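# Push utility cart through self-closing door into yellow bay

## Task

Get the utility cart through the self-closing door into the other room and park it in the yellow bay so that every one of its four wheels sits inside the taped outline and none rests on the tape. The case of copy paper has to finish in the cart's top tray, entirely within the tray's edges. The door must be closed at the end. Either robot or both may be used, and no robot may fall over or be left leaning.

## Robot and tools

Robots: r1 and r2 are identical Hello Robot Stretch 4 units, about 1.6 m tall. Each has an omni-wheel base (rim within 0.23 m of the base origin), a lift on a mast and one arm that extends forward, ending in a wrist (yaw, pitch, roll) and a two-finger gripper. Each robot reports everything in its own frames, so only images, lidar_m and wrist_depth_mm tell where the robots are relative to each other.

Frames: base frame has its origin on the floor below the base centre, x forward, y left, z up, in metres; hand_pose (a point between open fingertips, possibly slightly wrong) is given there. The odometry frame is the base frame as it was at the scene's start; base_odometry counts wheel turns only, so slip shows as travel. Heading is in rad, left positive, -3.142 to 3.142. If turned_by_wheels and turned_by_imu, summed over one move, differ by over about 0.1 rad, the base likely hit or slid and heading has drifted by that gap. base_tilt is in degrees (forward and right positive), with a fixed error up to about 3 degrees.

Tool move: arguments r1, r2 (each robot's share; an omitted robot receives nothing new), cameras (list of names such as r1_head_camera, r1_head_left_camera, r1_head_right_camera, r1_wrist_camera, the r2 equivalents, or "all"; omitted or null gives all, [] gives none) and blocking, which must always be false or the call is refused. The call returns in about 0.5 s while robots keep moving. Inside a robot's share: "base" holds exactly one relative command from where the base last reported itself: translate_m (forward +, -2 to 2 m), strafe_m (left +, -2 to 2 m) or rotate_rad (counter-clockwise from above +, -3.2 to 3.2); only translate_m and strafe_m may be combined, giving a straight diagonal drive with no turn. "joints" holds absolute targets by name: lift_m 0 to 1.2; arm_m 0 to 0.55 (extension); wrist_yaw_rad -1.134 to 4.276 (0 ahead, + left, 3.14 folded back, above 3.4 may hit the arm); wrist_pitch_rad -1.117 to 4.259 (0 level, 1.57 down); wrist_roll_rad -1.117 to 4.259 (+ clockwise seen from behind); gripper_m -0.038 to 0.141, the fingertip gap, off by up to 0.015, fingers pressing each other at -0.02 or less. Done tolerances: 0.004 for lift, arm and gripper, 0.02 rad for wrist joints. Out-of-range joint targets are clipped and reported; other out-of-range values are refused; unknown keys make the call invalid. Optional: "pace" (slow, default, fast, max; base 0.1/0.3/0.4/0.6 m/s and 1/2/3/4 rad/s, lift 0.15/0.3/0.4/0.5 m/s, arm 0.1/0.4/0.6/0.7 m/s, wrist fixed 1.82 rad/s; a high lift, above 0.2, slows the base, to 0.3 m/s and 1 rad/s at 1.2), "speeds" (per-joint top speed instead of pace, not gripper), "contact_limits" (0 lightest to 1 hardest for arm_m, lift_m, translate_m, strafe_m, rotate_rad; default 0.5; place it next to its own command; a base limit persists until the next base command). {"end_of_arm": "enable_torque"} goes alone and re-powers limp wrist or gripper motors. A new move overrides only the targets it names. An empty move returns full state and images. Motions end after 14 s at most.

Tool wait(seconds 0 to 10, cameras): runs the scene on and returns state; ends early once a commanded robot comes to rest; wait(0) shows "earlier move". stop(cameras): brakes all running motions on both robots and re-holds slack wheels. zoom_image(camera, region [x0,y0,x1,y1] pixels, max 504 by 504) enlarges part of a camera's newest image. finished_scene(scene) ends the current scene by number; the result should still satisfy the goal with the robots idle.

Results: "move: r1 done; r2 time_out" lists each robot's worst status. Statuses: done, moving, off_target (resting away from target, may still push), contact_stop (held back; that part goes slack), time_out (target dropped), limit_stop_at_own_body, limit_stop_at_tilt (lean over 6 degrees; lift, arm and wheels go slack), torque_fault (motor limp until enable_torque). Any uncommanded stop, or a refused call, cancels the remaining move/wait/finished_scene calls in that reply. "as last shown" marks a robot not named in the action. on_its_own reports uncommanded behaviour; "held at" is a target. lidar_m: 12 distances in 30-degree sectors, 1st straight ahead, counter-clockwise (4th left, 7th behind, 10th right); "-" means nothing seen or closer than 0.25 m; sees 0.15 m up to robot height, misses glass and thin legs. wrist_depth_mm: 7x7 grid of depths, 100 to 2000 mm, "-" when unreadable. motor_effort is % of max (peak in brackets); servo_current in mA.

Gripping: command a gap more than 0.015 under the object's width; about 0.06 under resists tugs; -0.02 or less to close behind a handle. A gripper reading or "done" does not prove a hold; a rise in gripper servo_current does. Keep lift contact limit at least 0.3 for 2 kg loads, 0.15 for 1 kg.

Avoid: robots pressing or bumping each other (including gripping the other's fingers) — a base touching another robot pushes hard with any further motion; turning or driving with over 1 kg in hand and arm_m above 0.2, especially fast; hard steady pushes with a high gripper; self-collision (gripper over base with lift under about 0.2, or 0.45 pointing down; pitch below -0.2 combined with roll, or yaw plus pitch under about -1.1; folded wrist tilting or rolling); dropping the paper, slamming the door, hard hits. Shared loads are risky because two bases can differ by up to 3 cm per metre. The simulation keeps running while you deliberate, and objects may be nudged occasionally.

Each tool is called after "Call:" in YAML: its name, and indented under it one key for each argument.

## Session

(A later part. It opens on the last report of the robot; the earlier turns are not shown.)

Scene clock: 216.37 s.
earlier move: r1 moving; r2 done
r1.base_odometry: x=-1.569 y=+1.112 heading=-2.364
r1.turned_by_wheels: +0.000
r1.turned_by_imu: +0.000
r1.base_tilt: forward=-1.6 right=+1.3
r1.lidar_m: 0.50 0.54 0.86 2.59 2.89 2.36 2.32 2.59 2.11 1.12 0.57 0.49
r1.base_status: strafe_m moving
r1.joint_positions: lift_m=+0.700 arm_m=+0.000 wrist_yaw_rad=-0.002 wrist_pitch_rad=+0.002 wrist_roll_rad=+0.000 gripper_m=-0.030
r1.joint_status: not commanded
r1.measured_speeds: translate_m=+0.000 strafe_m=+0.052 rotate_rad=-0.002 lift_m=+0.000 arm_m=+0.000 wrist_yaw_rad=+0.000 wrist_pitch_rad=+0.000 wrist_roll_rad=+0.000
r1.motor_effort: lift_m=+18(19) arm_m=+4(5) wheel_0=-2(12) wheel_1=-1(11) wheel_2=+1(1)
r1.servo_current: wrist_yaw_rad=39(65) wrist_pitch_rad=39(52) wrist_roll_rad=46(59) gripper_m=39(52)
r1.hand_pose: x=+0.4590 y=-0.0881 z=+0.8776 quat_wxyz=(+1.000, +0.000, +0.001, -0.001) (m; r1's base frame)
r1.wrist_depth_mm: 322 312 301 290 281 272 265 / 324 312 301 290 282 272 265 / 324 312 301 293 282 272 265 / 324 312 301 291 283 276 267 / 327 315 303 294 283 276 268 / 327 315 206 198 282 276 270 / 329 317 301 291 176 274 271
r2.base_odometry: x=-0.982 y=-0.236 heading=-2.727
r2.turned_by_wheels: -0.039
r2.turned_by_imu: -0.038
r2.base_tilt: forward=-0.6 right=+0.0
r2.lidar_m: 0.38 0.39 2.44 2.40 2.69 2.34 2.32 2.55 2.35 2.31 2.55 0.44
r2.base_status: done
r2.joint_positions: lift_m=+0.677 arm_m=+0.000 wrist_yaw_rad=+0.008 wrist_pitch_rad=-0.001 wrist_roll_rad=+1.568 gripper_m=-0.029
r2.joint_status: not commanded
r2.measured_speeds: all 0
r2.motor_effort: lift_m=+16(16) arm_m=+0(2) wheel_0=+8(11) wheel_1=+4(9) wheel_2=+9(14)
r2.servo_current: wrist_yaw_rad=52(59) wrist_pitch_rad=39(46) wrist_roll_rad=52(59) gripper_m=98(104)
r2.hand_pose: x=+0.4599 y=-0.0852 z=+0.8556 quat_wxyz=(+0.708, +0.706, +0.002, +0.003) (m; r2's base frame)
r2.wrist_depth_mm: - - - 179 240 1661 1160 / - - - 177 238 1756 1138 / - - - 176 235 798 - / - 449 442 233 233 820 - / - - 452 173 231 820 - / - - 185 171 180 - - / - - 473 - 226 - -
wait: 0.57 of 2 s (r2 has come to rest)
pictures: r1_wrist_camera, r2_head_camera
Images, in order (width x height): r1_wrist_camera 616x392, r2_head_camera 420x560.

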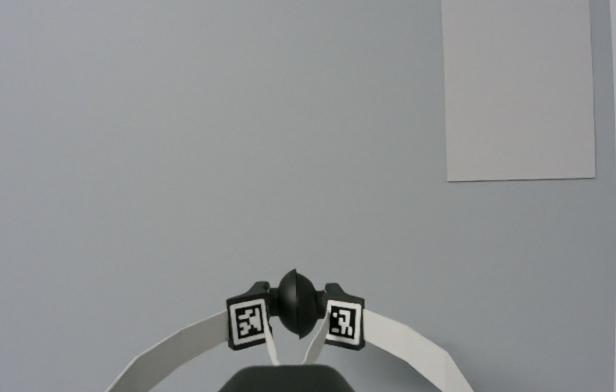

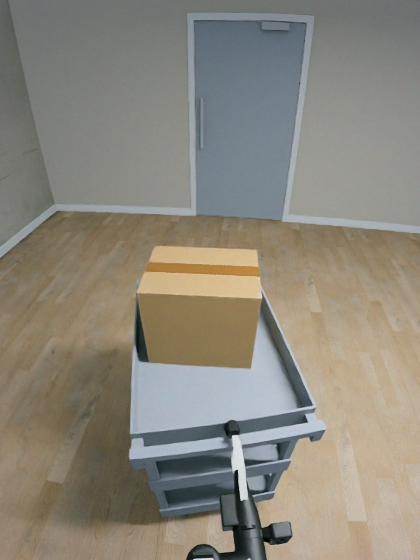

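Call:
move:
  r1: {"base":{"rotate_rad":-0.145}}
  r2: {"base":{"strafe_m":0.15},"pace":"slow"}
  blocking: false
  cameras: []

Call:
wait:
  seconds: 1
  cameras: []

Call:
wait:
  seconds: 1.5
  cameras: ["r1_head_camera","r1_wrist_camera"]

Call:
move:
  r1: {"base":{"translate_m":0.35},"pace":"slow","contact_limits":{"translate_m":0.6}}
  r2: {"base":{"rotate_rad":-0.152},"pace":"slow"}
  blocking: false
  cameras: []

Call:
wait:
  seconds: 1.5
  cameras: ["r2_head_camera"]

Call:
wait:
  seconds: 3
  cameras: ["r1_head_camera","r2_head_camera"]

Scene clock: 229.67 s.
earlier move: r1 done
move: r1 moving; r2 moving
r1.base_odometry: x=-1.567 y=+1.109 heading=-2.507
r1.turned_by_wheels: -0.143
r1.turned_by_imu: -0.144
r1.base_tilt: forward=-1.6 right=+1.3
r1.lidar_m: 0.49 0.54 0.77 1.82 2.71 2.43 2.35 2.46 2.19 1.71 0.61 0.47
r1.base_status: rotate_rad moving
r1.joint_positions: lift_m=+0.700 arm_m=+0.000 wrist_yaw_rad=-0.002 wrist_pitch_rad=+0.002 wrist_roll_rad=+0.000 gripper_m=-0.030
r1.joint_status: not commanded
r1.measured_speeds: translate_m=-0.001 strafe_m=-0.001 rotate_rad=-0.101 lift_m=+0.000 arm_m=+0.000 wrist_yaw_rad=+0.000 wrist_pitch_rad=+0.000 wrist_roll_rad=+0.000
r1.motor_effort: lift_m=+18(19) arm_m=+4(4) wheel_0=+4(7) wheel_1=+2(7) wheel_2=+0(7)
r1.servo_current: wrist_yaw_rad=46(72) wrist_pitch_rad=46(46) wrist_roll_rad=52(59) gripper_m=39(46)
r1.hand_pose: x=+0.4590 y=-0.0881 z=+0.8776 quat_wxyz=(+1.000, +0.000, +0.001, -0.001) (m; r1's base frame)
r1.wrist_depth_mm: 297 298 300 301 301 294 235 / 297 298 301 303 303 294 236 / 298 300 301 301 303 301 239 / 300 301 303 301 306 301 240 / 301 303 301 304 306 304 242 / 301 301 206 198 306 306 230 / 301 301 304 306 306 274 242
r2.base_odometry: x=-0.976 y=-0.249 heading=-2.727
r2.turned_by_wheels: +0.000
r2.turned_by_imu: +0.001
r2.base_tilt: forward=-0.8 right=+0.1
r2.lidar_m: 0.38 0.42 2.44 2.38 2.65 2.35 2.29 2.61 2.35 2.32 2.59 0.41
r2.base_status: strafe_m moving
r2.joint_positions: lift_m=+0.677 arm_m=+0.000 wrist_yaw_rad=+0.004 wrist_pitch_rad=-0.001 wrist_roll_rad=+1.568 gripper_m=-0.029
r2.joint_status: not commanded
r2.measured_speeds: translate_m=+0.000 strafe_m=+0.057 rotate_rad=+0.000 lift_m=+0.000 arm_m=+0.000 wrist_yaw_rad=-0.034 wrist_pitch_rad=+0.000 wrist_roll_rad=+0.000
r2.motor_effort: lift_m=+16(16) arm_m=-3(4) wheel_0=-10(11) wheel_1=+9(9) wheel_2=+1(5)
r2.servo_current: wrist_yaw_rad=52(65) wrist_pitch_rad=39(46) wrist_roll_rad=46(52) gripper_m=91(98)
r2.hand_pose: x=+0.4596 y=-0.0864 z=+0.8556 quat_wxyz=(+0.708, +0.706, +0.001, +0.002) (m; r2's base frame)
r2.wrist_depth_mm: - - - 180 240 1618 1160 / - - - 178 237 1756 1160 / - - - 176 236 809 - / - 445 439 232 233 820 - / - - 452 173 230 820 - / - - 184 171 180 - - / - - 473 - 226 - -
pictures: none
No camera images: "cameras" was empty.

Scene clock: 230.00 s.
earlier move: r1 done; r2 moving
r1.base_odometry: x=-1.567 y=+1.109 heading=-2.508
r1.turned_by_wheels: -0.001
r1.turned_by_imu: -0.001
r1.base_tilt: forward=-1.6 right=+1.3
r1.lidar_m: 0.51 0.54 0.72 1.79 2.69 2.44 2.32 2.47 2.19 1.75 0.63 0.46
r1.base_status: done
r1.joint_positions: lift_m=+0.700 arm_m=+0.000 wrist_yaw_rad=-0.002 wrist_pitch_rad=+0.002 wrist_roll_rad=+0.000 gripper_m=-0.030
r1.joint_status: not commanded
r1.measured_speeds: all 0
r1.motor_effort: lift_m=+19(19) arm_m=+4(4) wheel_0=+3(7) wheel_1=+3(7) wheel_2=+0(7)
r1.servo_current: wrist_yaw_rad=39(72) wrist_pitch_rad=46(46) wrist_roll_rad=46(65) gripper_m=46(46)
r1.hand_pose: x=+0.4590 y=-0.0881 z=+0.8776 quat_wxyz=(+1.000, +0.000, +0.001, -0.001) (m; r1's base frame)
r1.wrist_depth_mm: 297 297 300 301 303 289 232 / 297 298 300 303 303 291 234 / 298 300 301 304 304 296 236 / 298 301 304 306 304 298 229 / 298 303 303 304 309 298 240 / 301 301 205 198 307 303 232 / 301 303 306 306 307 276 241
r2.base_odometry: x=-0.966 y=-0.272 heading=-2.727
r2.turned_by_wheels: +0.000
r2.turned_by_imu: -0.001
r2.base_tilt: forward=-0.7 right=+0.0
r2.lidar_m: 0.38 0.39 2.39 2.36 2.62 2.33 2.32 2.57 2.39 2.35 2.63 0.43
r2.base_status: strafe_m moving
r2.joint_positions: lift_m=+0.677 arm_m=+0.000 wrist_yaw_rad=-0.006 wrist_pitch_rad=-0.001 wrist_roll_rad=+1.568 gripper_m=-0.029
r2.joint_status: not commanded
r2.measured_speeds: translate_m=+0.001 strafe_m=+0.094 rotate_rad=-0.004 lift_m=+0.000 arm_m=+0.000 wrist_yaw_rad=-0.024 wrist_pitch_rad=+0.000 wrist_roll_rad=+0.000
r2.motor_effort: lift_m=+16(16) arm_m=-3(4) wheel_0=-8(11) wheel_1=+8(9) wheel_2=+0(5)
r2.servo_current: wrist_yaw_rad=46(65) wrist_pitch_rad=39(46) wrist_roll_rad=46(52) gripper_m=98(98)
r2.hand_pose: x=+0.4588 y=-0.0891 z=+0.8556 quat_wxyz=(+0.708, +0.706, -0.002, -0.002) (m; r2's base frame)
r2.wrist_depth_mm: - - - 181 242 1576 1160 / - - - 179 238 1808 1160 / - - - 177 236 809 - / - 449 439 232 233 831 - / - - 445 172 229 809 - / - - 185 170 180 - - / - - 469 - 224 - -
wait: 0.33 of 1 s (r1 has come to rest)
pictures: none
No camera images: "cameras" was empty.

Scene clock: 231.50 s.
earlier move: r2 moving
r1.base_odometry: x=-1.567 y=+1.109 heading=-2.508
r1.turned_by_wheels: +0.000
r1.turned_by_imu: +0.000
r1.base_tilt: forward=-1.6 right=+1.3
r1.lidar_m: 0.50 0.54 0.75 1.80 2.74 2.45 2.33 2.48 2.18 1.73 0.62 0.49
r1.base_status: done
r1.joint_positions: lift_m=+0.700 arm_m=+0.000 wrist_yaw_rad=-0.002 wrist_pitch_rad=+0.002 wrist_roll_rad=+0.000 gripper_m=-0.030
r1.joint_status: not commanded
r1.measured_speeds: all 0
r1.motor_effort: lift_m=+18(19) arm_m=+4(4) wheel_0=+2(7) wheel_1=+3(7) wheel_2=+0(7)
r1.servo_current: wrist_yaw_rad=39(72) wrist_pitch_rad=39(52) wrist_roll_rad=46(65) gripper_m=46(52)
r1.hand_pose: x=+0.4590 y=-0.0881 z=+0.8776 quat_wxyz=(+1.000, +0.000, +0.001, -0.001) (m; r1's base frame)
r1.wrist_depth_mm: 294 298 301 301 303 289 231 / 297 298 301 303 303 291 234 / 297 298 300 304 304 296 235 / 298 300 301 304 307 297 230 / 300 303 304 306 307 298 239 / 298 300 205 198 309 300 232 / 301 303 304 307 307 277 239
r2.base_odometry: x=-0.922 y=-0.373 heading=-2.727
r2.turned_by_wheels: +0.000
r2.turned_by_imu: -0.001
r2.base_tilt: forward=-0.7 right=+0.0
r2.lidar_m: 0.40 0.42 2.29 2.26 2.54 2.33 2.30 2.56 2.49 2.47 2.70 0.41
r2.base_status: strafe_m moving
r2.joint_positions: lift_m=+0.677 arm_m=+0.000 wrist_yaw_rad=-0.009 wrist_pitch_rad=-0.001 wrist_roll_rad=+1.568 gripper_m=-0.029
r2.joint_status: not commanded
r2.measured_speeds: translate_m=+0.000 strafe_m=+0.006 rotate_rad=+0.000 lift_m=+0.000 arm_m=+0.000 wrist_yaw_rad=+0.000 wrist_pitch_rad=+0.000 wrist_roll_rad=+0.000
r2.motor_effort: lift_m=+16(16) arm_m=+4(5) wheel_0=-3(14) wheel_1=+3(9) wheel_2=-3(5)
r2.servo_current: wrist_yaw_rad=59(72) wrist_pitch_rad=39(46) wrist_roll_rad=52(65) gripper_m=91(104)
r2.hand_pose: x=+0.4584 y=-0.0901 z=+0.8556 quat_wxyz=(+0.708, +0.706, -0.004, -0.003) (m; r2's base frame)
r2.wrist_depth_mm: - - - 156 211 1661 1205 / - - - 158 215 778 - / - - 421 161 218 - - / - 449 436 163 220 - - / - - 462 165 224 820 - / - - 185 167 180 - - / - - 512 - 231 - 517
wait: 1.50 s; no rest
pictures: r1_head_camera, r1_wrist_camera
Images, in order (width x height): r1_head_camera 420x560, r1_wrist_camera 616x392.

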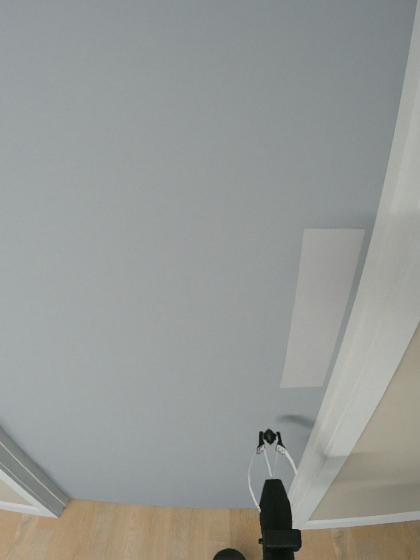

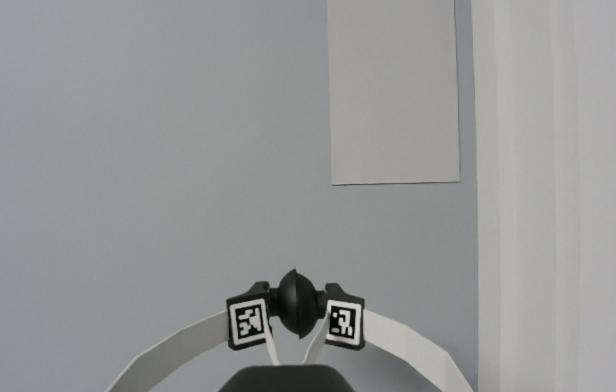

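Scene clock: 232.00 s.
earlier move: r2 done
move: r1 moving; r2 moving
r1.base_odometry: x=-1.577 y=+1.102 heading=-2.508
r1.turned_by_wheels: +0.000
r1.turned_by_imu: +0.000
r1.base_tilt: forward=-1.6 right=+1.3
r1.lidar_m: 0.48 0.52 0.71 1.76 2.72 2.45 2.33 2.48 2.18 1.67 0.63 0.48
r1.base_status: translate_m moving
r1.joint_positions: lift_m=+0.700 arm_m=+0.000 wrist_yaw_rad=-0.002 wrist_pitch_rad=+0.002 wrist_roll_rad=+0.000 gripper_m=-0.030
r1.joint_status: not commanded
r1.measured_speeds: translate_m=+0.048 strafe_m=+0.001 rotate_rad=-0.001 lift_m=+0.000 arm_m=+0.000 wrist_yaw_rad=+0.000 wrist_pitch_rad=+0.000 wrist_roll_rad=+0.000
r1.motor_effort: lift_m=+19(19) arm_m=+4(4) wheel_0=+5(7) wheel_1=+3(7) wheel_2=-7(7)
r1.servo_current: wrist_yaw_rad=65(65) wrist_pitch_rad=39(46) wrist_roll_rad=46(65) gripper_m=46(59)
r1.contact_limits: translate_m 0.6
r1.hand_pose: x=+0.4590 y=-0.0881 z=+0.8776 quat_wxyz=(+1.000, +0.000, +0.001, -0.001) (m; r1's base frame)
r1.wrist_depth_mm: 286 289 289 291 291 287 232 / 287 290 291 291 293 293 235 / 289 289 291 293 294 294 236 / 289 290 291 293 296 296 239 / 289 291 293 296 297 297 240 / 290 290 205 198 297 298 240 / 291 291 293 294 298 265 240
r2.base_odometry: x=-0.922 y=-0.373 heading=-2.839
r2.turned_by_wheels: -0.112
r2.turned_by_imu: -0.108
r2.base_tilt: forward=-0.7 right=+0.0
r2.lidar_m: 0.37 0.40 2.32 2.25 2.40 2.37 2.30 2.42 2.55 2.47 2.59 0.45
r2.base_status: rotate_rad moving
r2.joint_positions: lift_m=+0.677 arm_m=+0.000 wrist_yaw_rad=+0.007 wrist_pitch_rad=-0.001 wrist_roll_rad=+1.568 gripper_m=-0.029
r2.joint_status: not commanded
r2.measured_speeds: translate_m=+0.004 strafe_m=-0.001 rotate_rad=-0.289 lift_m=+0.000 arm_m=+0.001 wrist_yaw_rad=+0.012 wrist_pitch_rad=+0.000 wrist_roll_rad=+0.000
r2.motor_effort: lift_m=+16(16) arm_m=+4(4) wheel_0=+7(13) wheel_1=+4(9) wheel_2=+11(11)
r2.servo_current: wrist_yaw_rad=52(65) wrist_pitch_rad=39(46) wrist_roll_rad=39(59) gripper_m=98(98)
r2.hand_pose: x=+0.4599 y=-0.0853 z=+0.8556 quat_wxyz=(+0.708, +0.706, +0.002, +0.003) (m; r2's base frame)
r2.wrist_depth_mm: - - - 167 227 1661 1229 / - - - 168 226 1618 - / - - 554 169 227 809 - / - 449 439 169 228 820 - / - - 455 169 228 820 - / - - 183 170 180 - - / - - 492 - 229 - -
pictures: none
No camera images: "cameras" was empty.

Scene clock: 232.57 s.
earlier move: r1 moving; r2 done
r1.base_odometry: x=-1.612 y=+1.076 heading=-2.508
r1.turned_by_wheels: +0.000
r1.turned_by_imu: +0.000
r1.base_tilt: forward=-1.6 right=+1.3
r1.lidar_m: 0.43 0.47 0.68 1.56 2.74 2.50 2.40 2.53 2.19 1.50 0.57 0.46
r1.base_status: translate_m moving
r1.joint_positions: lift_m=+0.700 arm_m=+0.000 wrist_yaw_rad=-0.002 wrist_pitch_rad=+0.002 wrist_roll_rad=+0.000 gripper_m=-0.030
r1.joint_status: not commanded
r1.measured_speeds: translate_m=+0.101 strafe_m=-0.001 rotate_rad=+0.002 lift_m=+0.000 arm_m=+0.000 wrist_yaw_rad=+0.000 wrist_pitch_rad=+0.000 wrist_roll_rad=+0.000
r1.motor_effort: lift_m=+18(19) arm_m=+4(4) wheel_0=+4(7) wheel_1=+4(7) wheel_2=-4(7)
r1.servo_current: wrist_yaw_rad=46(65) wrist_pitch_rad=46(52) wrist_roll_rad=26(65) gripper_m=46(59)
r1.contact_limits: translate_m 0.6
r1.hand_pose: x=+0.4590 y=-0.0881 z=+0.8776 quat_wxyz=(+1.000, +0.000, +0.001, -0.001) (m; r1's base frame)
r1.wrist_depth_mm: 245 247 249 251 250 252 220 / 246 248 249 250 250 252 - / 247 249 251 250 252 252 220 / 247 248 251 252 253 255 220 / 247 249 251 254 254 255 222 / 248 250 205 198 254 256 222 / 249 249 252 253 254 256 -
r2.base_odometry: x=-0.922 y=-0.373 heading=-2.878
r2.turned_by_wheels: -0.039
r2.turned_by_imu: -0.038
r2.base_tilt: forward=-0.7 right=+0.0
r2.lidar_m: 0.36 0.40 2.37 2.25 2.34 2.34 2.28 2.41 2.57 2.46 2.60 0.44
r2.base_status: done
r2.joint_positions: lift_m=+0.677 arm_m=+0.000 wrist_yaw_rad=+0.007 wrist_pitch_rad=-0.001 wrist_roll_rad=+1.568 gripper_m=-0.029
r2.joint_status: not commanded
r2.measured_speeds: all 0
r2.motor_effort: lift_m=+16(16) arm_m=-4(4) wheel_0=+7(13) wheel_1=+4(9) wheel_2=+8(14)
r2.servo_current: wrist_yaw_rad=59(72) wrist_pitch_rad=33(52) wrist_roll_rad=52(59) gripper_m=91(98)
r2.hand_pose: x=+0.4599 y=-0.0853 z=+0.8556 quat_wxyz=(+0.708, +0.706, +0.002, +0.003) (m; r2's base frame)
r2.wrist_depth_mm: - - - 181 241 1661 1182 / - - - 179 238 1808 1160 / - - - 177 236 809 - / - 445 442 233 234 831 - / - - 449 174 231 820 - / - - 184 171 180 - - / - - 469 - 225 - -
wait: 0.57 of 1.5 s (r2 has come to rest)
pictures: r2_head_camera
Images, in order (width x height): r2_head_camera 420x560.

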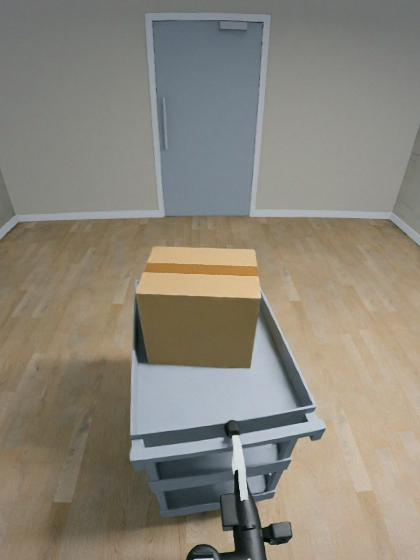

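Scene clock: 235.57 s.
earlier move: r1 moving
r1.base_odometry: x=-1.841 y=+0.908 heading=-2.509
r1.turned_by_wheels: -0.001
r1.turned_by_imu: +0.016
r1.base_tilt: forward=-1.7 right=+1.3
r1.lidar_m: 0.37 0.39 0.46 0.74 2.74 2.77 2.66 2.83 2.18 0.48 0.26 0.47
r1.base_status: translate_m moving
r1.joint_positions: lift_m=+0.700 arm_m=+0.000 wrist_yaw_rad=-0.010 wrist_pitch_rad=+0.002 wrist_roll_rad=+0.000 gripper_m=-0.030
r1.joint_status: not commanded
r1.measured_speeds: translate_m=+0.043 strafe_m=-0.002 rotate_rad=+0.001 lift_m=+0.000 arm_m=+0.000 wrist_yaw_rad=+0.000 wrist_pitch_rad=+0.000 wrist_roll_rad=+0.000
r1.motor_effort: lift_m=+19(19) arm_m=+8(10) wheel_0=+7(12) wheel_1=+6(10) wheel_2=-17(21)
r1.servo_current: wrist_yaw_rad=46(85) wrist_pitch_rad=39(52) wrist_roll_rad=52(72) gripper_m=39(59)
r1.contact_limits: translate_m 0.6
r1.hand_pose: x=+0.4581 y=-0.0902 z=+0.8776 quat_wxyz=(+1.000, +0.000, +0.001, -0.005) (m; r1's base frame)
r1.wrist_depth_mm: 191 202 216 234 252 272 - / 191 203 216 234 251 273 - / 190 203 217 235 251 271 - / 191 203 218 235 252 273 - / 191 204 219 236 254 274 - / 190 204 189 198 254 274 - / 190 198 216 182 170 278 -
r2.base_odometry: x=-0.922 y=-0.373 heading=-2.878
r2.turned_by_wheels: +0.000
r2.turned_by_imu: +0.000
r2.base_tilt: forward=-0.7 right=+0.0
r2.lidar_m: 0.39 0.38 2.36 2.24 2.37 2.36 2.27 2.39 2.57 2.48 2.58 0.44
r2.base_status: done
r2.joint_positions: lift_m=+0.677 arm_m=+0.000 wrist_yaw_rad=+0.007 wrist_pitch_rad=-0.001 wrist_roll_rad=+1.568 gripper_m=-0.029
r2.joint_status: not commanded
r2.measured_speeds: all 0
r2.motor_effort: lift_m=+16(16) arm_m=-4(4) wheel_0=+7(13) wheel_1=+5(9) wheel_2=+8(14)
r2.servo_current: wrist_yaw_rad=46(72) wrist_pitch_rad=39(52) wrist_roll_rad=52(59) gripper_m=91(104)
r2.hand_pose: x=+0.4599 y=-0.0853 z=+0.8556 quat_wxyz=(+0.708, +0.706, +0.002, +0.003) (m; r2's base frame)
r2.wrist_depth_mm: - - - 181 241 1708 1138 / - - - 179 238 1863 1138 / - - - 177 236 809 - / - 442 442 233 234 831 - / - - 449 174 231 809 - / - - 184 171 180 - - / - - 469 - 226 - -
wait: 3.00 s; no rest
pictures: r1_head_camera, r2_head_camera
Images, in order (width x height): r1_head_camera 420x560, r2_head_camera 420x560.

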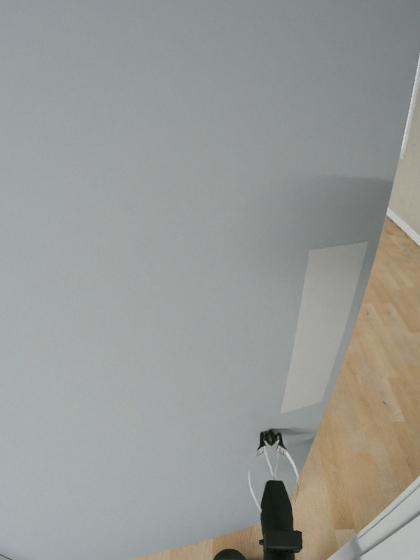

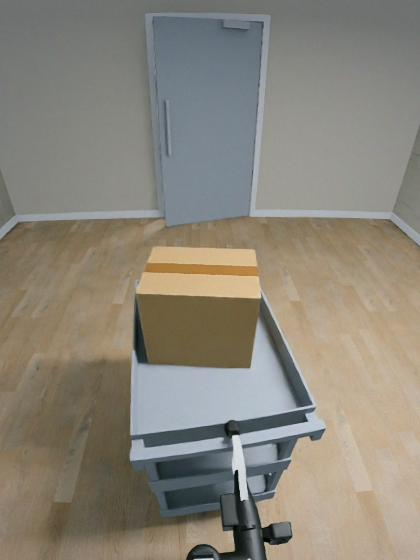

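Call:
move:
  r1: {"base":{"translate_m":0.22,"strafe_m":0.06},"joints":{"wrist_yaw_rad":0.5},"pace":"slow","contact_limits":{"translate_m":0.6},"speeds":{"wrist_yaw_rad":0.25}}
  blocking: false
  cameras: []

Call:
wait:
  seconds: 4
  cameras: ["r1_head_camera","r1_head_right_camera","r1_wrist_camera"]

Scene clock: 242.83 s.
earlier move: r1 done
move: r1 moving
r1.base_odometry: x=-1.857 y=+0.893 heading=-2.510
r1.turned_by_wheels: -0.001
r1.turned_by_imu: -0.002
r1.base_tilt: forward=-1.6 right=+1.3
r1.lidar_m: 0.36 0.38 0.44 0.73 2.73 2.80 2.71 2.83 2.21 0.34 0.26 0.48
r1.base_status: translate_m moving; strafe_m moving
r1.joint_positions: lift_m=+0.700 arm_m=+0.000 wrist_yaw_rad=+0.063 wrist_pitch_rad=+0.002 wrist_roll_rad=+0.000 gripper_m=-0.030
r1.joint_status: wrist_yaw_rad moving
r1.measured_speeds: translate_m=+0.047 strafe_m=+0.014 rotate_rad=-0.002 lift_m=+0.000 arm_m=+0.000 wrist_yaw_rad=+0.175 wrist_pitch_rad=+0.000 wrist_roll_rad=+0.000
r1.motor_effort: lift_m=+19(19) arm_m=+8(8) wheel_0=-1(8) wheel_1=+6(9) wheel_2=-21(21)
r1.servo_current: wrist_yaw_rad=468(468) wrist_pitch_rad=39(52) wrist_roll_rad=52(52) gripper_m=39(52)
r1.contact_limits: translate_m 0.6
r1.hand_pose: x=+0.4638 y=-0.0692 z=+0.8776 quat_wxyz=(+1.000, +0.000, +0.001, +0.031) (m; r1's base frame)
r1.wrist_depth_mm: 189 199 213 228 245 264 - / 189 200 213 228 246 264 - / 189 201 213 229 245 263 - / 190 201 214 229 247 265 - / 190 201 215 230 247 266 - / 188 201 211 197 183 266 - / 188 196 178 152 245 138 -
r2: as last shown
r2.base_tilt: forward=-0.6 right=+0.1
r2.lidar_m: 0.38 0.38 2.36 2.25 2.32 2.38 2.29 2.41 2.55 2.48 2.57 0.42
r2.motor_effort: lift_m=+16(16) arm_m=-4(4) wheel_0=+8(8) wheel_1=+4(5) wheel_2=+8(8)
r2.servo_current: wrist_yaw_rad=65(65) wrist_pitch_rad=39(46) wrist_roll_rad=52(72) gripper_m=91(98)
r2.wrist_depth_mm: - - - 181 241 1661 1138 / - - - 179 238 1863 1160 / - - - 177 236 798 - / - 445 439 233 234 820 - / - - 449 173 229 820 - / - - 185 171 179 - - / - - 473 - 226 - -
pictures: none
No camera images: "cameras" was empty.

Scene clock: 245.87 s.
earlier move: r1 done
r1.base_odometry: x=-1.990 y=+0.725 heading=-2.509
r1.turned_by_wheels: +0.001
r1.turned_by_imu: -0.106
r1.base_tilt: forward=-1.7 right=+1.3
r1.lidar_m: 0.41 0.33 0.37 0.46 2.67 3.13 2.94 2.99 0.28 0.25 2.19 2.80
r1.base_status: done
r1.joint_positions: lift_m=+0.700 arm_m=+0.000 wrist_yaw_rad=+0.481 wrist_pitch_rad=+0.002 wrist_roll_rad=+0.000 gripper_m=-0.030
r1.joint_status: all done
r1.measured_speeds: all 0
r1.on_its_own: wrist_yaw_rad is at rest, and its servo_current (117 mA) is outside its rest range (0 to 104 mA)
r1.motor_effort: lift_m=+18(19) arm_m=+8(8) wheel_0=+0(12) wheel_1=+6(9) wheel_2=-13(25)
r1.servo_current: wrist_yaw_rad=117(709) wrist_pitch_rad=33(52) wrist_roll_rad=33(78) gripper_m=46(52)
r1.contact_limits: translate_m 0.6
r1.hand_pose: x=+0.4666 y=+0.0560 z=+0.8776 quat_wxyz=(+0.971, +0.000, +0.001, +0.238) (m; r1's base frame)
r1.wrist_depth_mm: 195 206 218 233 246 264 - / 196 206 219 231 245 263 - / 195 206 218 232 247 263 - / 197 206 219 233 249 263 - / 197 206 220 236 249 264 - / 196 207 206 199 246 264 - / 197 202 217 183 176 - -
r2.base_odometry: x=-0.922 y=-0.373 heading=-2.878
r2.turned_by_wheels: +0.000
r2.turned_by_imu: +0.000
r2.base_tilt: forward=-0.7 right=+0.1
r2.lidar_m: 0.39 0.39 2.35 2.24 2.35 2.41 2.31 2.42 2.54 2.47 2.61 0.44
r2.base_status: not commanded
r2.joint_positions: lift_m=+0.677 arm_m=+0.000 wrist_yaw_rad=+0.007 wrist_pitch_rad=-0.001 wrist_roll_rad=+1.568 gripper_m=-0.029
r2.joint_status: not commanded
r2.measured_speeds: all 0
r2.motor_effort: lift_m=+16(16) arm_m=-3(4) wheel_0=+7(8) wheel_1=+5(5) wheel_2=+8(8)
r2.servo_current: wrist_yaw_rad=65(72) wrist_pitch_rad=46(46) wrist_roll_rad=33(72) gripper_m=91(98)
r2.hand_pose: x=+0.4599 y=-0.0853 z=+0.8556 quat_wxyz=(+0.708, +0.706, +0.002, +0.003) (m; r2's base frame)
r2.wrist_depth_mm: - - - 181 241 1618 1138 / - - - 179 238 1808 1160 / - - - 177 236 820 - / - 445 439 233 235 831 - / - - 449 173 230 820 - / - - 185 171 180 - - / - - 469 - 226 - -
wait: 3.03 of 4 s (r1 has come to rest)
pictures: r1_head_camera, r1_head_right_camera, r1_wrist_camera
Images, in order (width x height): r1_head_camera 420x560, r1_head_right_camera 420x672, r1_wrist_camera 616x392.

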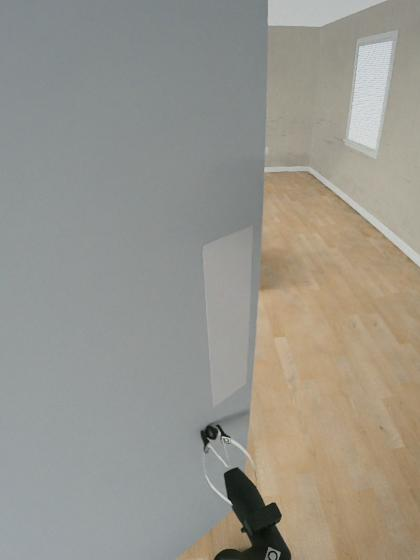

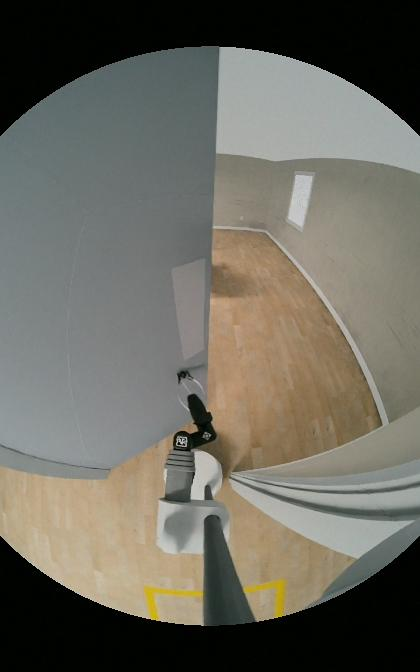

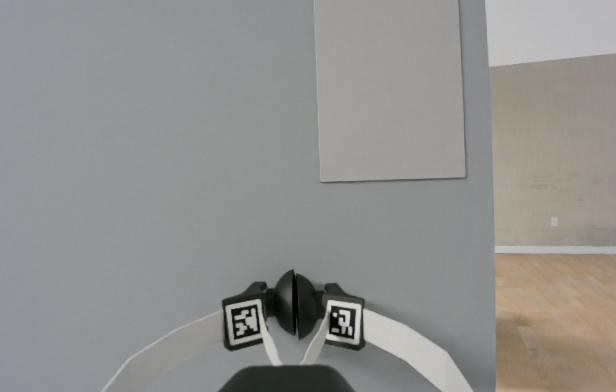

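Call:
move:
  r1: {"base":{"translate_m":0.18,"strafe_m":0.12},"joints":{"wrist_yaw_rad":0.9},"pace":"slow","contact_limits":{"translate_m":0.6},"speeds":{"wrist_yaw_rad":0.2}}
  blocking: false
  cameras: []

Call:
wait:
  seconds: 4
  cameras: ["r1_head_camera","r1_head_right_camera","r1_wrist_camera"]

Scene clock: 256.23 s.
move: r1 moving
r1.base_odometry: x=-1.995 y=+0.712 heading=-2.511
r1.turned_by_wheels: -0.002
r1.turned_by_imu: -0.006
r1.base_tilt: forward=-1.7 right=+1.3
r1.lidar_m: 0.41 0.35 0.34 0.43 0.74 3.14 2.97 3.03 0.28 0.26 2.19 2.81
r1.base_status: translate_m moving; strafe_m moving
r1.joint_positions: lift_m=+0.700 arm_m=+0.000 wrist_yaw_rad=+0.547 wrist_pitch_rad=+0.002 wrist_roll_rad=+0.000 gripper_m=-0.030
r1.joint_status: wrist_yaw_rad moving
r1.measured_speeds: translate_m=+0.044 strafe_m=+0.031 rotate_rad=-0.002 lift_m=+0.000 arm_m=+0.000 wrist_yaw_rad=+0.159 wrist_pitch_rad=+0.000 wrist_roll_rad=+0.000
r1.motor_effort: lift_m=+18(19) arm_m=+8(8) wheel_0=-10(12) wheel_1=+6(12) wheel_2=-20(20)
r1.servo_current: wrist_yaw_rad=364(364) wrist_pitch_rad=46(46) wrist_roll_rad=39(59) gripper_m=46(46)
r1.contact_limits: translate_m 0.6
r1.hand_pose: x=+0.4623 y=+0.0754 z=+0.8776 quat_wxyz=(+0.963, +0.000, +0.001, +0.270) (m; r1's base frame)
r1.wrist_depth_mm: 196 205 216 229 241 255 - / 197 206 217 229 242 255 - / 196 206 217 230 242 255 - / 196 206 218 231 243 256 - / 198 207 218 232 246 258 - / 196 206 213 198 241 260 - / 198 204 216 156 241 135 -
r2: as last shown
r2.lidar_m: 0.38 0.38 2.38 2.23 2.34 2.38 2.29 2.40 2.57 2.46 2.58 0.43
r2.motor_effort: lift_m=+16(16) arm_m=-4(4) wheel_0=+7(8) wheel_1=+4(5) wheel_2=+8(8)
r2.servo_current: wrist_yaw_rad=52(65) wrist_pitch_rad=39(46) wrist_roll_rad=46(59) gripper_m=98(98)
r2.wrist_depth_mm: - - - 181 240 1661 1160 / - - - 179 238 1808 1160 / - - - 177 236 798 - / - 449 436 234 233 831 - / - - 452 173 230 809 - / - - 184 171 180 - - / - - 469 - 226 - -
pictures: none
No camera images: "cameras" was empty.

Scene clock: 259.07 s.
earlier move: r1 off_target
r1.base_odometry: x=-2.065 y=+0.522 heading=-2.511
r1.turned_by_wheels: +0.000
r1.turned_by_imu: -0.040
r1.base_tilt: forward=-1.6 right=+1.3
r1.lidar_m: 0.49 0.33 0.32 0.32 0.50 3.18 3.15 3.19 0.38 0.52 2.26 2.82
r1.base_status: done
r1.joint_positions: lift_m=+0.700 arm_m=+0.000 wrist_yaw_rad=+0.866 wrist_pitch_rad=+0.002 wrist_roll_rad=+0.000 gripper_m=-0.030
r1.joint_status: wrist_yaw_rad off_target (ended at +0.866, target +0.900)
r1.measured_speeds: all 0
r1.on_its_own: wrist_yaw_rad is at rest, and its servo_current (260 mA) is outside its rest range (0 to 104 mA)
r1.motor_effort: lift_m=+18(19) arm_m=+5(8) wheel_0=-14(24) wheel_1=+1(12) wheel_2=-10(20)
r1.servo_current: wrist_yaw_rad=260(728) wrist_pitch_rad=39(52) wrist_roll_rad=52(65) gripper_m=39(52)
r1.contact_limits: translate_m 0.6
r1.hand_pose: x=+0.4242 y=+0.1631 z=+0.8776 quat_wxyz=(+0.908, +0.000, +0.001, +0.420) (m; r1's base frame)
r1.wrist_depth_mm: 199 208 218 229 240 251 - / 200 209 220 229 240 252 - / 198 208 219 230 240 254 - / 199 209 219 230 243 256 1756 / 201 209 220 233 243 256 - / 199 209 215 199 240 258 - / 201 207 217 183 241 257 -
r2.base_odometry: x=-0.922 y=-0.373 heading=-2.878
r2.turned_by_wheels: +0.000
r2.turned_by_imu: +0.000
r2.base_tilt: forward=-0.7 right=+0.1
r2.lidar_m: 0.37 0.40 2.37 2.24 2.36 2.40 2.31 2.41 2.57 2.46 2.61 0.44
r2.base_status: not commanded
r2.joint_positions: lift_m=+0.677 arm_m=+0.000 wrist_yaw_rad=+0.007 wrist_pitch_rad=-0.001 wrist_roll_rad=+1.568 gripper_m=-0.029
r2.joint_status: not commanded
r2.measured_speeds: all 0
r2.motor_effort: lift_m=+16(16) arm_m=-4(4) wheel_0=+8(8) wheel_1=+4(5) wheel_2=+8(8)
r2.servo_current: wrist_yaw_rad=59(72) wrist_pitch_rad=46(46) wrist_roll_rad=39(59) gripper_m=91(104)
r2.hand_pose: x=+0.4599 y=-0.0853 z=+0.8556 quat_wxyz=(+0.708, +0.706, +0.002, +0.003) (m; r2's base frame)
r2.wrist_depth_mm: - - - 181 242 1661 1138 / - - - 179 238 1756 1160 / - - - 177 236 809 - / - 449 442 232 233 831 - / - - 449 173 230 809 - / - - 184 171 180 - - / - - 469 - 226 - -
wait: 2.83 of 4 s (r1 has come to rest)
pictures: r1_head_camera, r1_head_right_camera, r1_wrist_camera
Images, in order (width x height): r1_head_camera 420x560, r1_head_right_camera 420x672, r1_wrist_camera 616x392.

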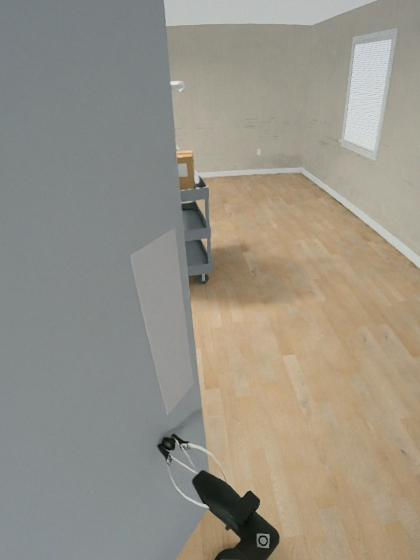

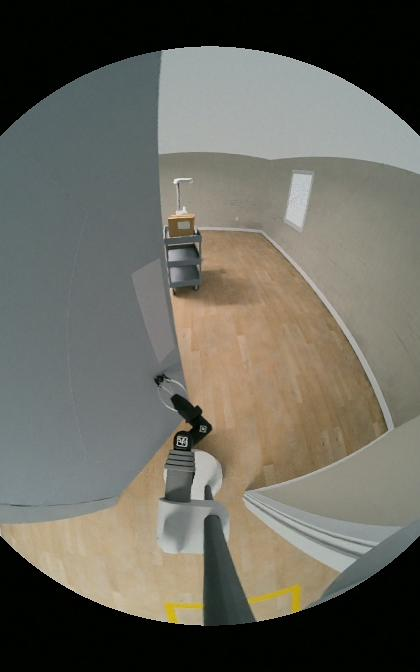

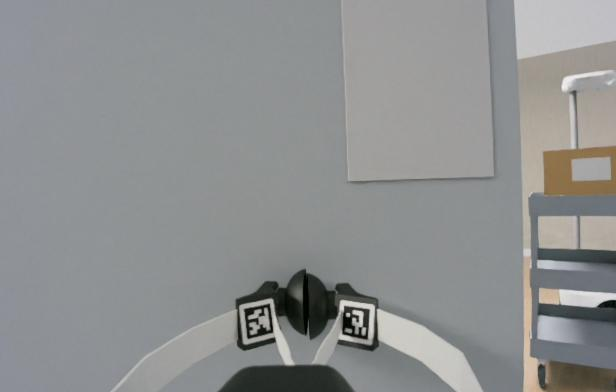

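Call:
move:
  r1: {"base":{"translate_m":0.25,"strafe_m":0.03},"joints":{"wrist_yaw_rad":1.25},"pace":"slow","contact_limits":{"translate_m":0.6},"speeds":{"wrist_yaw_rad":0.2}}
  blocking: false
  cameras: []

Call:
wait:
  seconds: 4
  cameras: ["r1_head_camera","r1_head_left_camera","r1_wrist_camera"]

Scene clock: 264.30 s.
move: r1 moving
r1.base_odometry: x=-2.074 y=+0.514 heading=-2.513
r1.turned_by_wheels: -0.002
r1.turned_by_imu: -0.003
r1.base_tilt: forward=-1.6 right=+1.3
r1.lidar_m: 0.50 0.35 0.30 0.32 0.51 3.19 3.15 3.18 0.39 0.53 2.24 2.83
r1.base_status: translate_m moving; strafe_m moving
r1.joint_positions: lift_m=+0.700 arm_m=+0.000 wrist_yaw_rad=+0.938 wrist_pitch_rad=+0.002 wrist_roll_rad=+0.000 gripper_m=-0.030
r1.joint_status: wrist_yaw_rad moving
r1.measured_speeds: translate_m=+0.048 strafe_m=+0.005 rotate_rad=-0.001 lift_m=+0.000 arm_m=+0.000 wrist_yaw_rad=+0.176 wrist_pitch_rad=+0.000 wrist_roll_rad=+0.000
r1.motor_effort: lift_m=+19(19) arm_m=+5(5) wheel_0=-11(13) wheel_1=+3(4) wheel_2=-16(16)
r1.servo_current: wrist_yaw_rad=533(533) wrist_pitch_rad=39(46) wrist_roll_rad=46(59) gripper_m=39(46)
r1.contact_limits: translate_m 0.6
r1.hand_pose: x=+0.4118 y=+0.1808 z=+0.8776 quat_wxyz=(+0.892, -0.001, +0.001, +0.452) (m; r1's base frame)
r1.wrist_depth_mm: 202 210 217 227 236 246 - / 202 209 218 227 235 245 - / 204 210 219 229 236 246 - / 202 211 219 229 237 248 1661 / 203 211 219 229 239 249 - / 202 211 217 200 185 250 - / 204 209 169 181 237 142 -
r2: as last shown
r2.lidar_m: 0.37 0.38 2.35 2.26 2.33 2.40 2.29 2.38 2.57 2.47 2.59 0.44
r2.servo_current: wrist_yaw_rad=46(72) wrist_pitch_rad=39(46) wrist_roll_rad=46(59) gripper_m=98(104)
r2.wrist_depth_mm: - - - 180 240 1618 1160 / - - - 179 237 1808 1138 / - - - 177 236 809 - / - 449 442 234 233 820 - / - - 452 173 230 809 - / - - 184 171 180 - - / - - 466 - 226 - -
pictures: none
No camera images: "cameras" was empty.

Scene clock: 267.60 s.
earlier move: r1 done
r1.base_odometry: x=-2.249 y=+0.351 heading=-2.510
r1.turned_by_wheels: +0.003
r1.turned_by_imu: -0.001
r1.base_tilt: forward=-1.7 right=+1.3
r1.lidar_m: 1.97 0.36 0.30 0.32 0.40 0.81 3.40 0.58 0.56 1.20 2.23 2.82
r1.base_status: done
r1.joint_positions: lift_m=+0.700 arm_m=+0.000 wrist_yaw_rad=+1.258 wrist_pitch_rad=+0.002 wrist_roll_rad=+0.000 gripper_m=-0.030
r1.joint_status: all done
r1.measured_speeds: all 0
r1.motor_effort: lift_m=+18(19) arm_m=+4(5) wheel_0=+4(14) wheel_1=+11(13) wheel_2=-6(18)
r1.servo_current: wrist_yaw_rad=52(566) wrist_pitch_rad=46(52) wrist_roll_rad=52(65) gripper_m=39(52)
r1.contact_limits: translate_m 0.6
r1.hand_pose: x=+0.3428 y=+0.2475 z=+0.8776 quat_wxyz=(+0.809, -0.001, +0.001, +0.588) (m; r1's base frame)
r1.wrist_depth_mm: 231 228 225 223 221 - - / 231 228 226 224 221 - - / 231 229 226 223 223 - - / 233 229 227 225 222 - - / 234 229 228 226 223 - - / 234 231 187 200 224 - - / 234 152 229 177 150 - -
r2.base_odometry: x=-0.922 y=-0.373 heading=-2.878
r2.turned_by_wheels: +0.000
r2.turned_by_imu: +0.000
r2.base_tilt: forward=-0.7 right=+0.0
r2.lidar_m: 0.40 0.37 2.36 2.26 2.35 2.39 2.30 2.43 2.55 2.47 2.60 0.44
r2.base_status: not commanded
r2.joint_positions: lift_m=+0.677 arm_m=+0.000 wrist_yaw_rad=+0.007 wrist_pitch_rad=-0.001 wrist_roll_rad=+1.568 gripper_m=-0.029
r2.joint_status: not commanded
r2.measured_speeds: all 0
r2.motor_effort: lift_m=+16(16) arm_m=-4(4) wheel_0=+8(8) wheel_1=+4(5) wheel_2=+8(8)
r2.servo_current: wrist_yaw_rad=59(72) wrist_pitch_rad=39(46) wrist_roll_rad=52(59) gripper_m=98(104)
r2.hand_pose: x=+0.4599 y=-0.0853 z=+0.8556 quat_wxyz=(+0.708, +0.706, +0.002, +0.003) (m; r2's base frame)
r2.wrist_depth_mm: - - - 181 241 1661 1160 / - - - 179 238 1756 1138 / - - - 177 236 798 - / - 445 439 233 234 831 - / - - 452 174 231 809 - / - - 185 171 180 - - / - - 473 - 227 - -
wait: 3.30 of 4 s (r1 has come to rest)
pictures: r1_head_camera, r1_head_left_camera, r1_wrist_camera
Images, in order (width x height): r1_head_camera 420x560, r1_head_left_camera 420x672, r1_wrist_camera 616x392.

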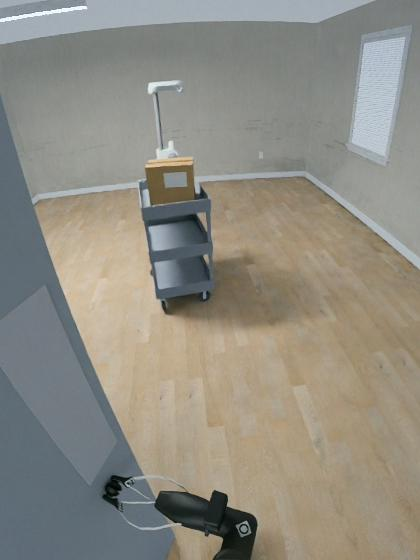

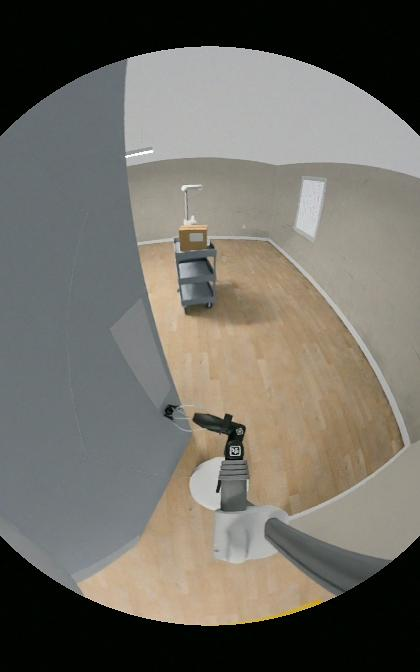

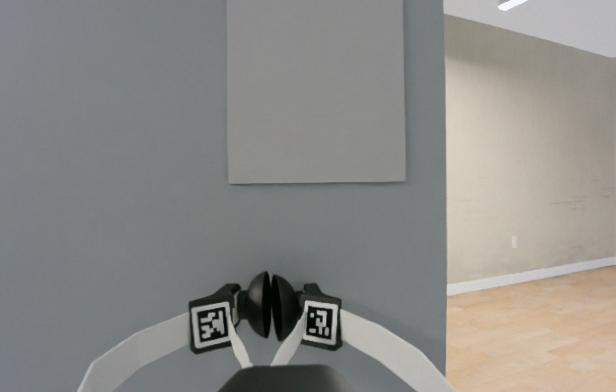

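Call:
move:
  r1: {"base":{"translate_m":0.15,"strafe_m":0.25},"joints":{"wrist_yaw_rad":1.5},"pace":"slow","contact_limits":{"strafe_m":0.6},"speeds":{"wrist_yaw_rad":0.2}}
  blocking: false
  cameras: []

Call:
wait:
  seconds: 4.5
  cameras: ["r1_head_left_camera","r1_wrist_camera"]

Scene clock: 271.70 s.
move: r1 moving
r1.base_odometry: x=-2.248 y=+0.338 heading=-2.511
r1.turned_by_wheels: -0.001
r1.turned_by_imu: -0.001
r1.base_tilt: forward=-1.6 right=+1.3
r1.lidar_m: 1.98 0.37 0.31 0.32 0.39 0.79 3.42 0.58 0.58 1.23 2.24 2.83
r1.base_status: translate_m moving; strafe_m moving
r1.joint_positions: lift_m=+0.700 arm_m=+0.000 wrist_yaw_rad=+1.335 wrist_pitch_rad=+0.002 wrist_roll_rad=+0.000 gripper_m=-0.030
r1.joint_status: wrist_yaw_rad moving
r1.measured_speeds: translate_m=+0.025 strafe_m=+0.042 rotate_rad=+0.001 lift_m=+0.000 arm_m=+0.000 wrist_yaw_rad=+0.195 wrist_pitch_rad=+0.000 wrist_roll_rad=+0.000
r1.motor_effort: lift_m=+19(19) arm_m=+4(5) wheel_0=-8(10) wheel_1=+9(14) wheel_2=-8(9)
r1.servo_current: wrist_yaw_rad=46(78) wrist_pitch_rad=39(46) wrist_roll_rad=59(59) gripper_m=46(52)
r1.contact_limits: strafe_m 0.6
r1.hand_pose: x=+0.3232 y=+0.2600 z=+0.8776 quat_wxyz=(+0.785, -0.001, +0.001, +0.619) (m; r1's base frame)
r1.wrist_depth_mm: 237 232 228 224 220 - - / 237 233 228 225 220 - - / 238 233 230 224 220 - - / 238 235 230 225 223 - - / 239 236 231 227 224 - - / 240 236 204 199 224 - - / 240 154 232 179 176 1983 -
r2: as last shown
r2.base_tilt: forward=-0.6 right=+0.0
r2.lidar_m: 0.38 0.38 2.36 2.23 2.35 2.38 2.29 2.40 2.54 2.49 2.58 0.44
r2.motor_effort: lift_m=+16(16) arm_m=-4(4) wheel_0=+7(8) wheel_1=+5(5) wheel_2=+8(8)
r2.servo_current: wrist_yaw_rad=52(65) wrist_pitch_rad=39(46) wrist_roll_rad=39(59) gripper_m=98(98)
r2.wrist_depth_mm: - - - 181 242 1661 1160 / - - - 179 238 1808 1160 / - - - 177 235 809 - / - 449 439 232 233 820 - / - - 452 173 231 809 - / - - 185 171 180 - - / - - 473 - 225 - -
pictures: none
No camera images: "cameras" was empty.

Scene clock: 275.40 s.
earlier move: r1 done
r1.base_odometry: x=-2.223 y=+0.061 heading=-2.511
r1.turned_by_wheels: +0.001
r1.turned_by_imu: +0.001
r1.base_tilt: forward=-1.6 right=+1.3
r1.lidar_m: 1.79 0.39 0.28 0.25 0.26 0.42 3.60 3.61 0.85 1.64 2.45 3.07
r1.base_status: done
r1.joint_positions: lift_m=+0.700 arm_m=+0.000 wrist_yaw_rad=+1.507 wrist_pitch_rad=+0.002 wrist_roll_rad=+0.000 gripper_m=-0.030
r1.joint_status: all done
r1.measured_speeds: all 0
r1.motor_effort: lift_m=+18(19) arm_m=+4(5) wheel_0=-6(16) wheel_1=+8(14) wheel_2=-6(11)
r1.servo_current: wrist_yaw_rad=33(234) wrist_pitch_rad=39(52) wrist_roll_rad=59(72) gripper_m=39(52)
r1.contact_limits: strafe_m 0.6
r1.hand_pose: x=+0.2766 y=+0.2822 z=+0.8776 quat_wxyz=(+0.729, -0.001, +0.001, +0.684) (m; r1's base frame)
r1.wrist_depth_mm: 223 224 224 224 228 - - / 224 226 224 226 229 - - / 223 224 226 227 229 - - / 224 226 227 229 230 - - / 225 226 227 229 230 - - / 225 227 189 200 231 - - / 226 158 229 183 148 - -
r2.base_odometry: x=-0.922 y=-0.373 heading=-2.878
r2.turned_by_wheels: +0.000
r2.turned_by_imu: +0.001
r2.base_tilt: forward=-0.6 right=+0.1
r2.lidar_m: 0.36 0.38 2.36 2.26 2.35 2.39 2.30 2.41 2.57 2.45 2.59 0.45
r2.base_status: not commanded
r2.joint_positions: lift_m=+0.677 arm_m=+0.000 wrist_yaw_rad=+0.007 wrist_pitch_rad=-0.001 wrist_roll_rad=+1.568 gripper_m=-0.029
r2.joint_status: not commanded
r2.measured_speeds: all 0
r2.motor_effort: lift_m=+16(16) arm_m=-4(4) wheel_0=+7(8) wheel_1=+4(5) wheel_2=+8(8)
r2.servo_current: wrist_yaw_rad=59(65) wrist_pitch_rad=39(46) wrist_roll_rad=46(59) gripper_m=98(104)
r2.hand_pose: x=+0.4599 y=-0.0853 z=+0.8556 quat_wxyz=(+0.708, +0.706, +0.002, +0.003) (m; r2's base frame)
r2.wrist_depth_mm: - - - 181 242 1661 1160 / - - - 179 238 1756 1118 / - - - 176 236 820 - / - 449 442 232 233 820 - / - - 449 174 229 820 - / - - 185 171 179 - - / - - 469 - 225 - -
wait: 3.70 of 4.5 s (r1 has come to rest)
pictures: r1_head_left_camera, r1_wrist_camera
Images, in order (width x height): r1_head_left_camera 420x672, r1_wrist_camera 616x392.

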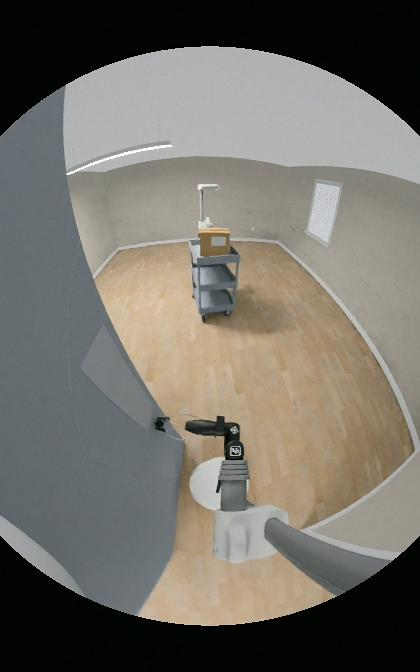

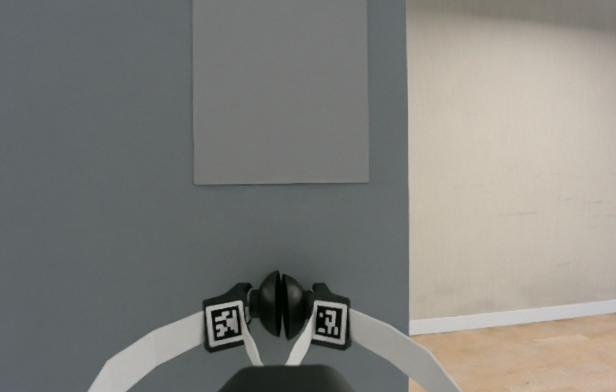

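Call:
move:
  r1: {"base":{"translate_m":0.35,"strafe_m":0.18},"pace":"slow","contact_limits":{"strafe_m":0.6}}
  blocking: false
  cameras: []

Call:
wait:
  seconds: 4.5
  cameras: ["r1_head_left_camera","r1_head_right_camera","r2_head_camera"]

Scene clock: 281.77 s.
move: r1 moving
r1.base_odometry: x=-2.229 y=+0.048 heading=-2.510
r1.turned_by_wheels: +0.000
r1.turned_by_imu: +0.000
r1.base_tilt: forward=-1.6 right=+1.3
r1.lidar_m: 1.74 0.39 0.26 0.25 0.29 0.41 3.60 3.63 0.86 1.70 2.47 3.08
r1.base_status: translate_m moving; strafe_m moving
r1.joint_positions: lift_m=+0.700 arm_m=+0.000 wrist_yaw_rad=+1.507 wrist_pitch_rad=+0.002 wrist_roll_rad=+0.000 gripper_m=-0.030
r1.joint_status: not commanded
r1.measured_speeds: translate_m=+0.047 strafe_m=+0.025 rotate_rad=-0.003 lift_m=+0.000 arm_m=+0.000 wrist_yaw_rad=+0.000 wrist_pitch_rad=+0.000 wrist_roll_rad=+0.000
r1.motor_effort: lift_m=+18(19) arm_m=+4(4) wheel_0=+1(6) wheel_1=+11(13) wheel_2=-9(10)
r1.servo_current: wrist_yaw_rad=59(59) wrist_pitch_rad=33(46) wrist_roll_rad=39(59) gripper_m=46(52)
r1.contact_limits: strafe_m 0.6
r1.hand_pose: x=+0.2766 y=+0.2822 z=+0.8776 quat_wxyz=(+0.729, -0.001, +0.001, +0.684) (m; r1's base frame)
r1.wrist_depth_mm: 222 224 224 224 229 - - / 221 224 224 226 229 - - / 223 224 224 226 229 - - / 224 225 227 227 229 - - / 224 224 227 229 231 - - / 224 226 185 198 231 - - / 225 153 228 180 148 - -
r2: as last shown
r2.turned_by_imu: +0.000
r2.base_tilt: forward=-0.7 right=+0.1
r2.lidar_m: 0.39 0.38 2.39 2.25 2.34 2.40 2.29 2.38 2.58 2.47 2.60 0.41
r2.motor_effort: lift_m=+16(16) arm_m=-4(4) wheel_0=+8(8) wheel_1=+4(5) wheel_2=+7(8)
r2.servo_current: wrist_yaw_rad=46(65) wrist_pitch_rad=39(46) wrist_roll_rad=59(59) gripper_m=98(104)
r2.wrist_depth_mm: - - - 181 241 1618 1138 / - - - 179 238 1808 1160 / - - - 176 236 809 - / - 452 439 233 234 831 - / - - 449 173 231 831 - / - - 185 171 180 - - / - - 473 - 226 - -
pictures: none
No camera images: "cameras" was empty.

Scene clock: 286.27 s.
earlier move: r1 moving
r1.base_odometry: x=-2.399 y=-0.291 heading=-2.510
r1.turned_by_wheels: +0.000
r1.turned_by_imu: -0.001
r1.base_tilt: forward=-1.6 right=+1.3
r1.lidar_m: 1.39 3.59 2.33 2.14 0.25 0.27 0.64 1.22 1.24 2.58 2.58 3.24
r1.base_status: translate_m moving; strafe_m moving
r1.joint_positions: lift_m=+0.700 arm_m=+0.000 wrist_yaw_rad=+1.502 wrist_pitch_rad=+0.002 wrist_roll_rad=+0.000 gripper_m=-0.030
r1.joint_status: not commanded
r1.measured_speeds: all 0
r1.motor_effort: lift_m=+18(19) arm_m=+4(4) wheel_0=+1(6) wheel_1=+7(18) wheel_2=-2(11)
r1.servo_current: wrist_yaw_rad=59(72) wrist_pitch_rad=33(52) wrist_roll_rad=33(72) gripper_m=46(52)
r1.contact_limits: strafe_m 0.6
r1.hand_pose: x=+0.2780 y=+0.2817 z=+0.8776 quat_wxyz=(+0.731, -0.001, +0.001, +0.682) (m; r1's base frame)
r1.wrist_depth_mm: - - - - - - - / - - - - - - - / - - - - - - - / - - - - - - - / - - - - - - - / - - 206 198 - - - / - 144 180 - 165 - -
r2.base_odometry: x=-0.922 y=-0.373 heading=-2.878
r2.turned_by_wheels: +0.000
r2.turned_by_imu: +0.001
r2.base_tilt: forward=-0.6 right=+0.1
r2.lidar_m: 0.36 0.38 2.38 2.23 2.34 2.37 2.30 2.41 2.56 2.45 2.59 0.45
r2.base_status: not commanded
r2.joint_positions: lift_m=+0.677 arm_m=+0.000 wrist_yaw_rad=+0.007 wrist_pitch_rad=-0.001 wrist_roll_rad=+1.568 gripper_m=-0.029
r2.joint_status: not commanded
r2.measured_speeds: all 0
r2.motor_effort: lift_m=+16(16) arm_m=-4(4) wheel_0=+7(8) wheel_1=+4(5) wheel_2=+8(8)
r2.servo_current: wrist_yaw_rad=59(72) wrist_pitch_rad=39(46) wrist_roll_rad=46(59) gripper_m=98(104)
r2.hand_pose: x=+0.4599 y=-0.0853 z=+0.8556 quat_wxyz=(+0.708, +0.706, +0.002, +0.003) (m; r2's base frame)
r2.wrist_depth_mm: - - - 181 242 1618 1160 / - - - 179 239 1756 1160 / - - - 177 236 809 - / - 445 445 233 233 820 - / - - 449 174 230 820 - / - - 185 170 179 - - / - - 469 - 225 - -
wait: 4.50 s; no rest
pictures: r1_head_left_camera, r1_head_right_camera, r2_head_camera
Images, in order (width x height): r1_head_left_camera 420x672, r1_head_right_camera 420x672, r2_head_camera 420x560.

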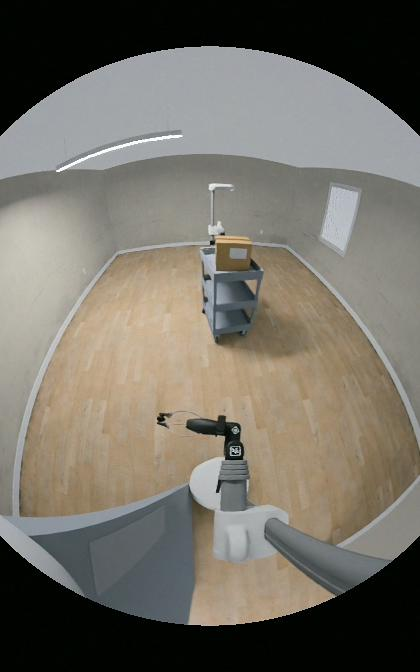

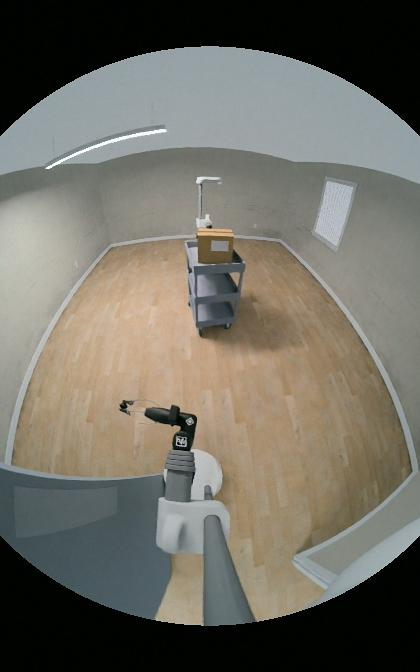

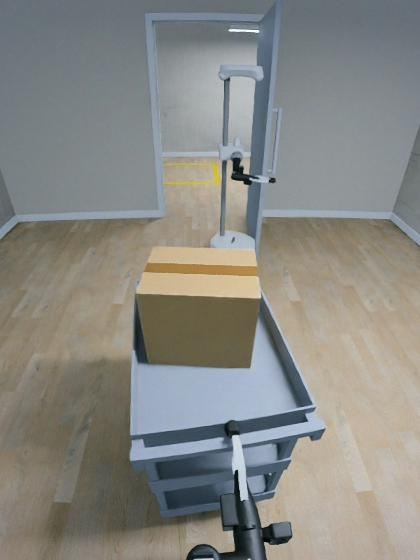

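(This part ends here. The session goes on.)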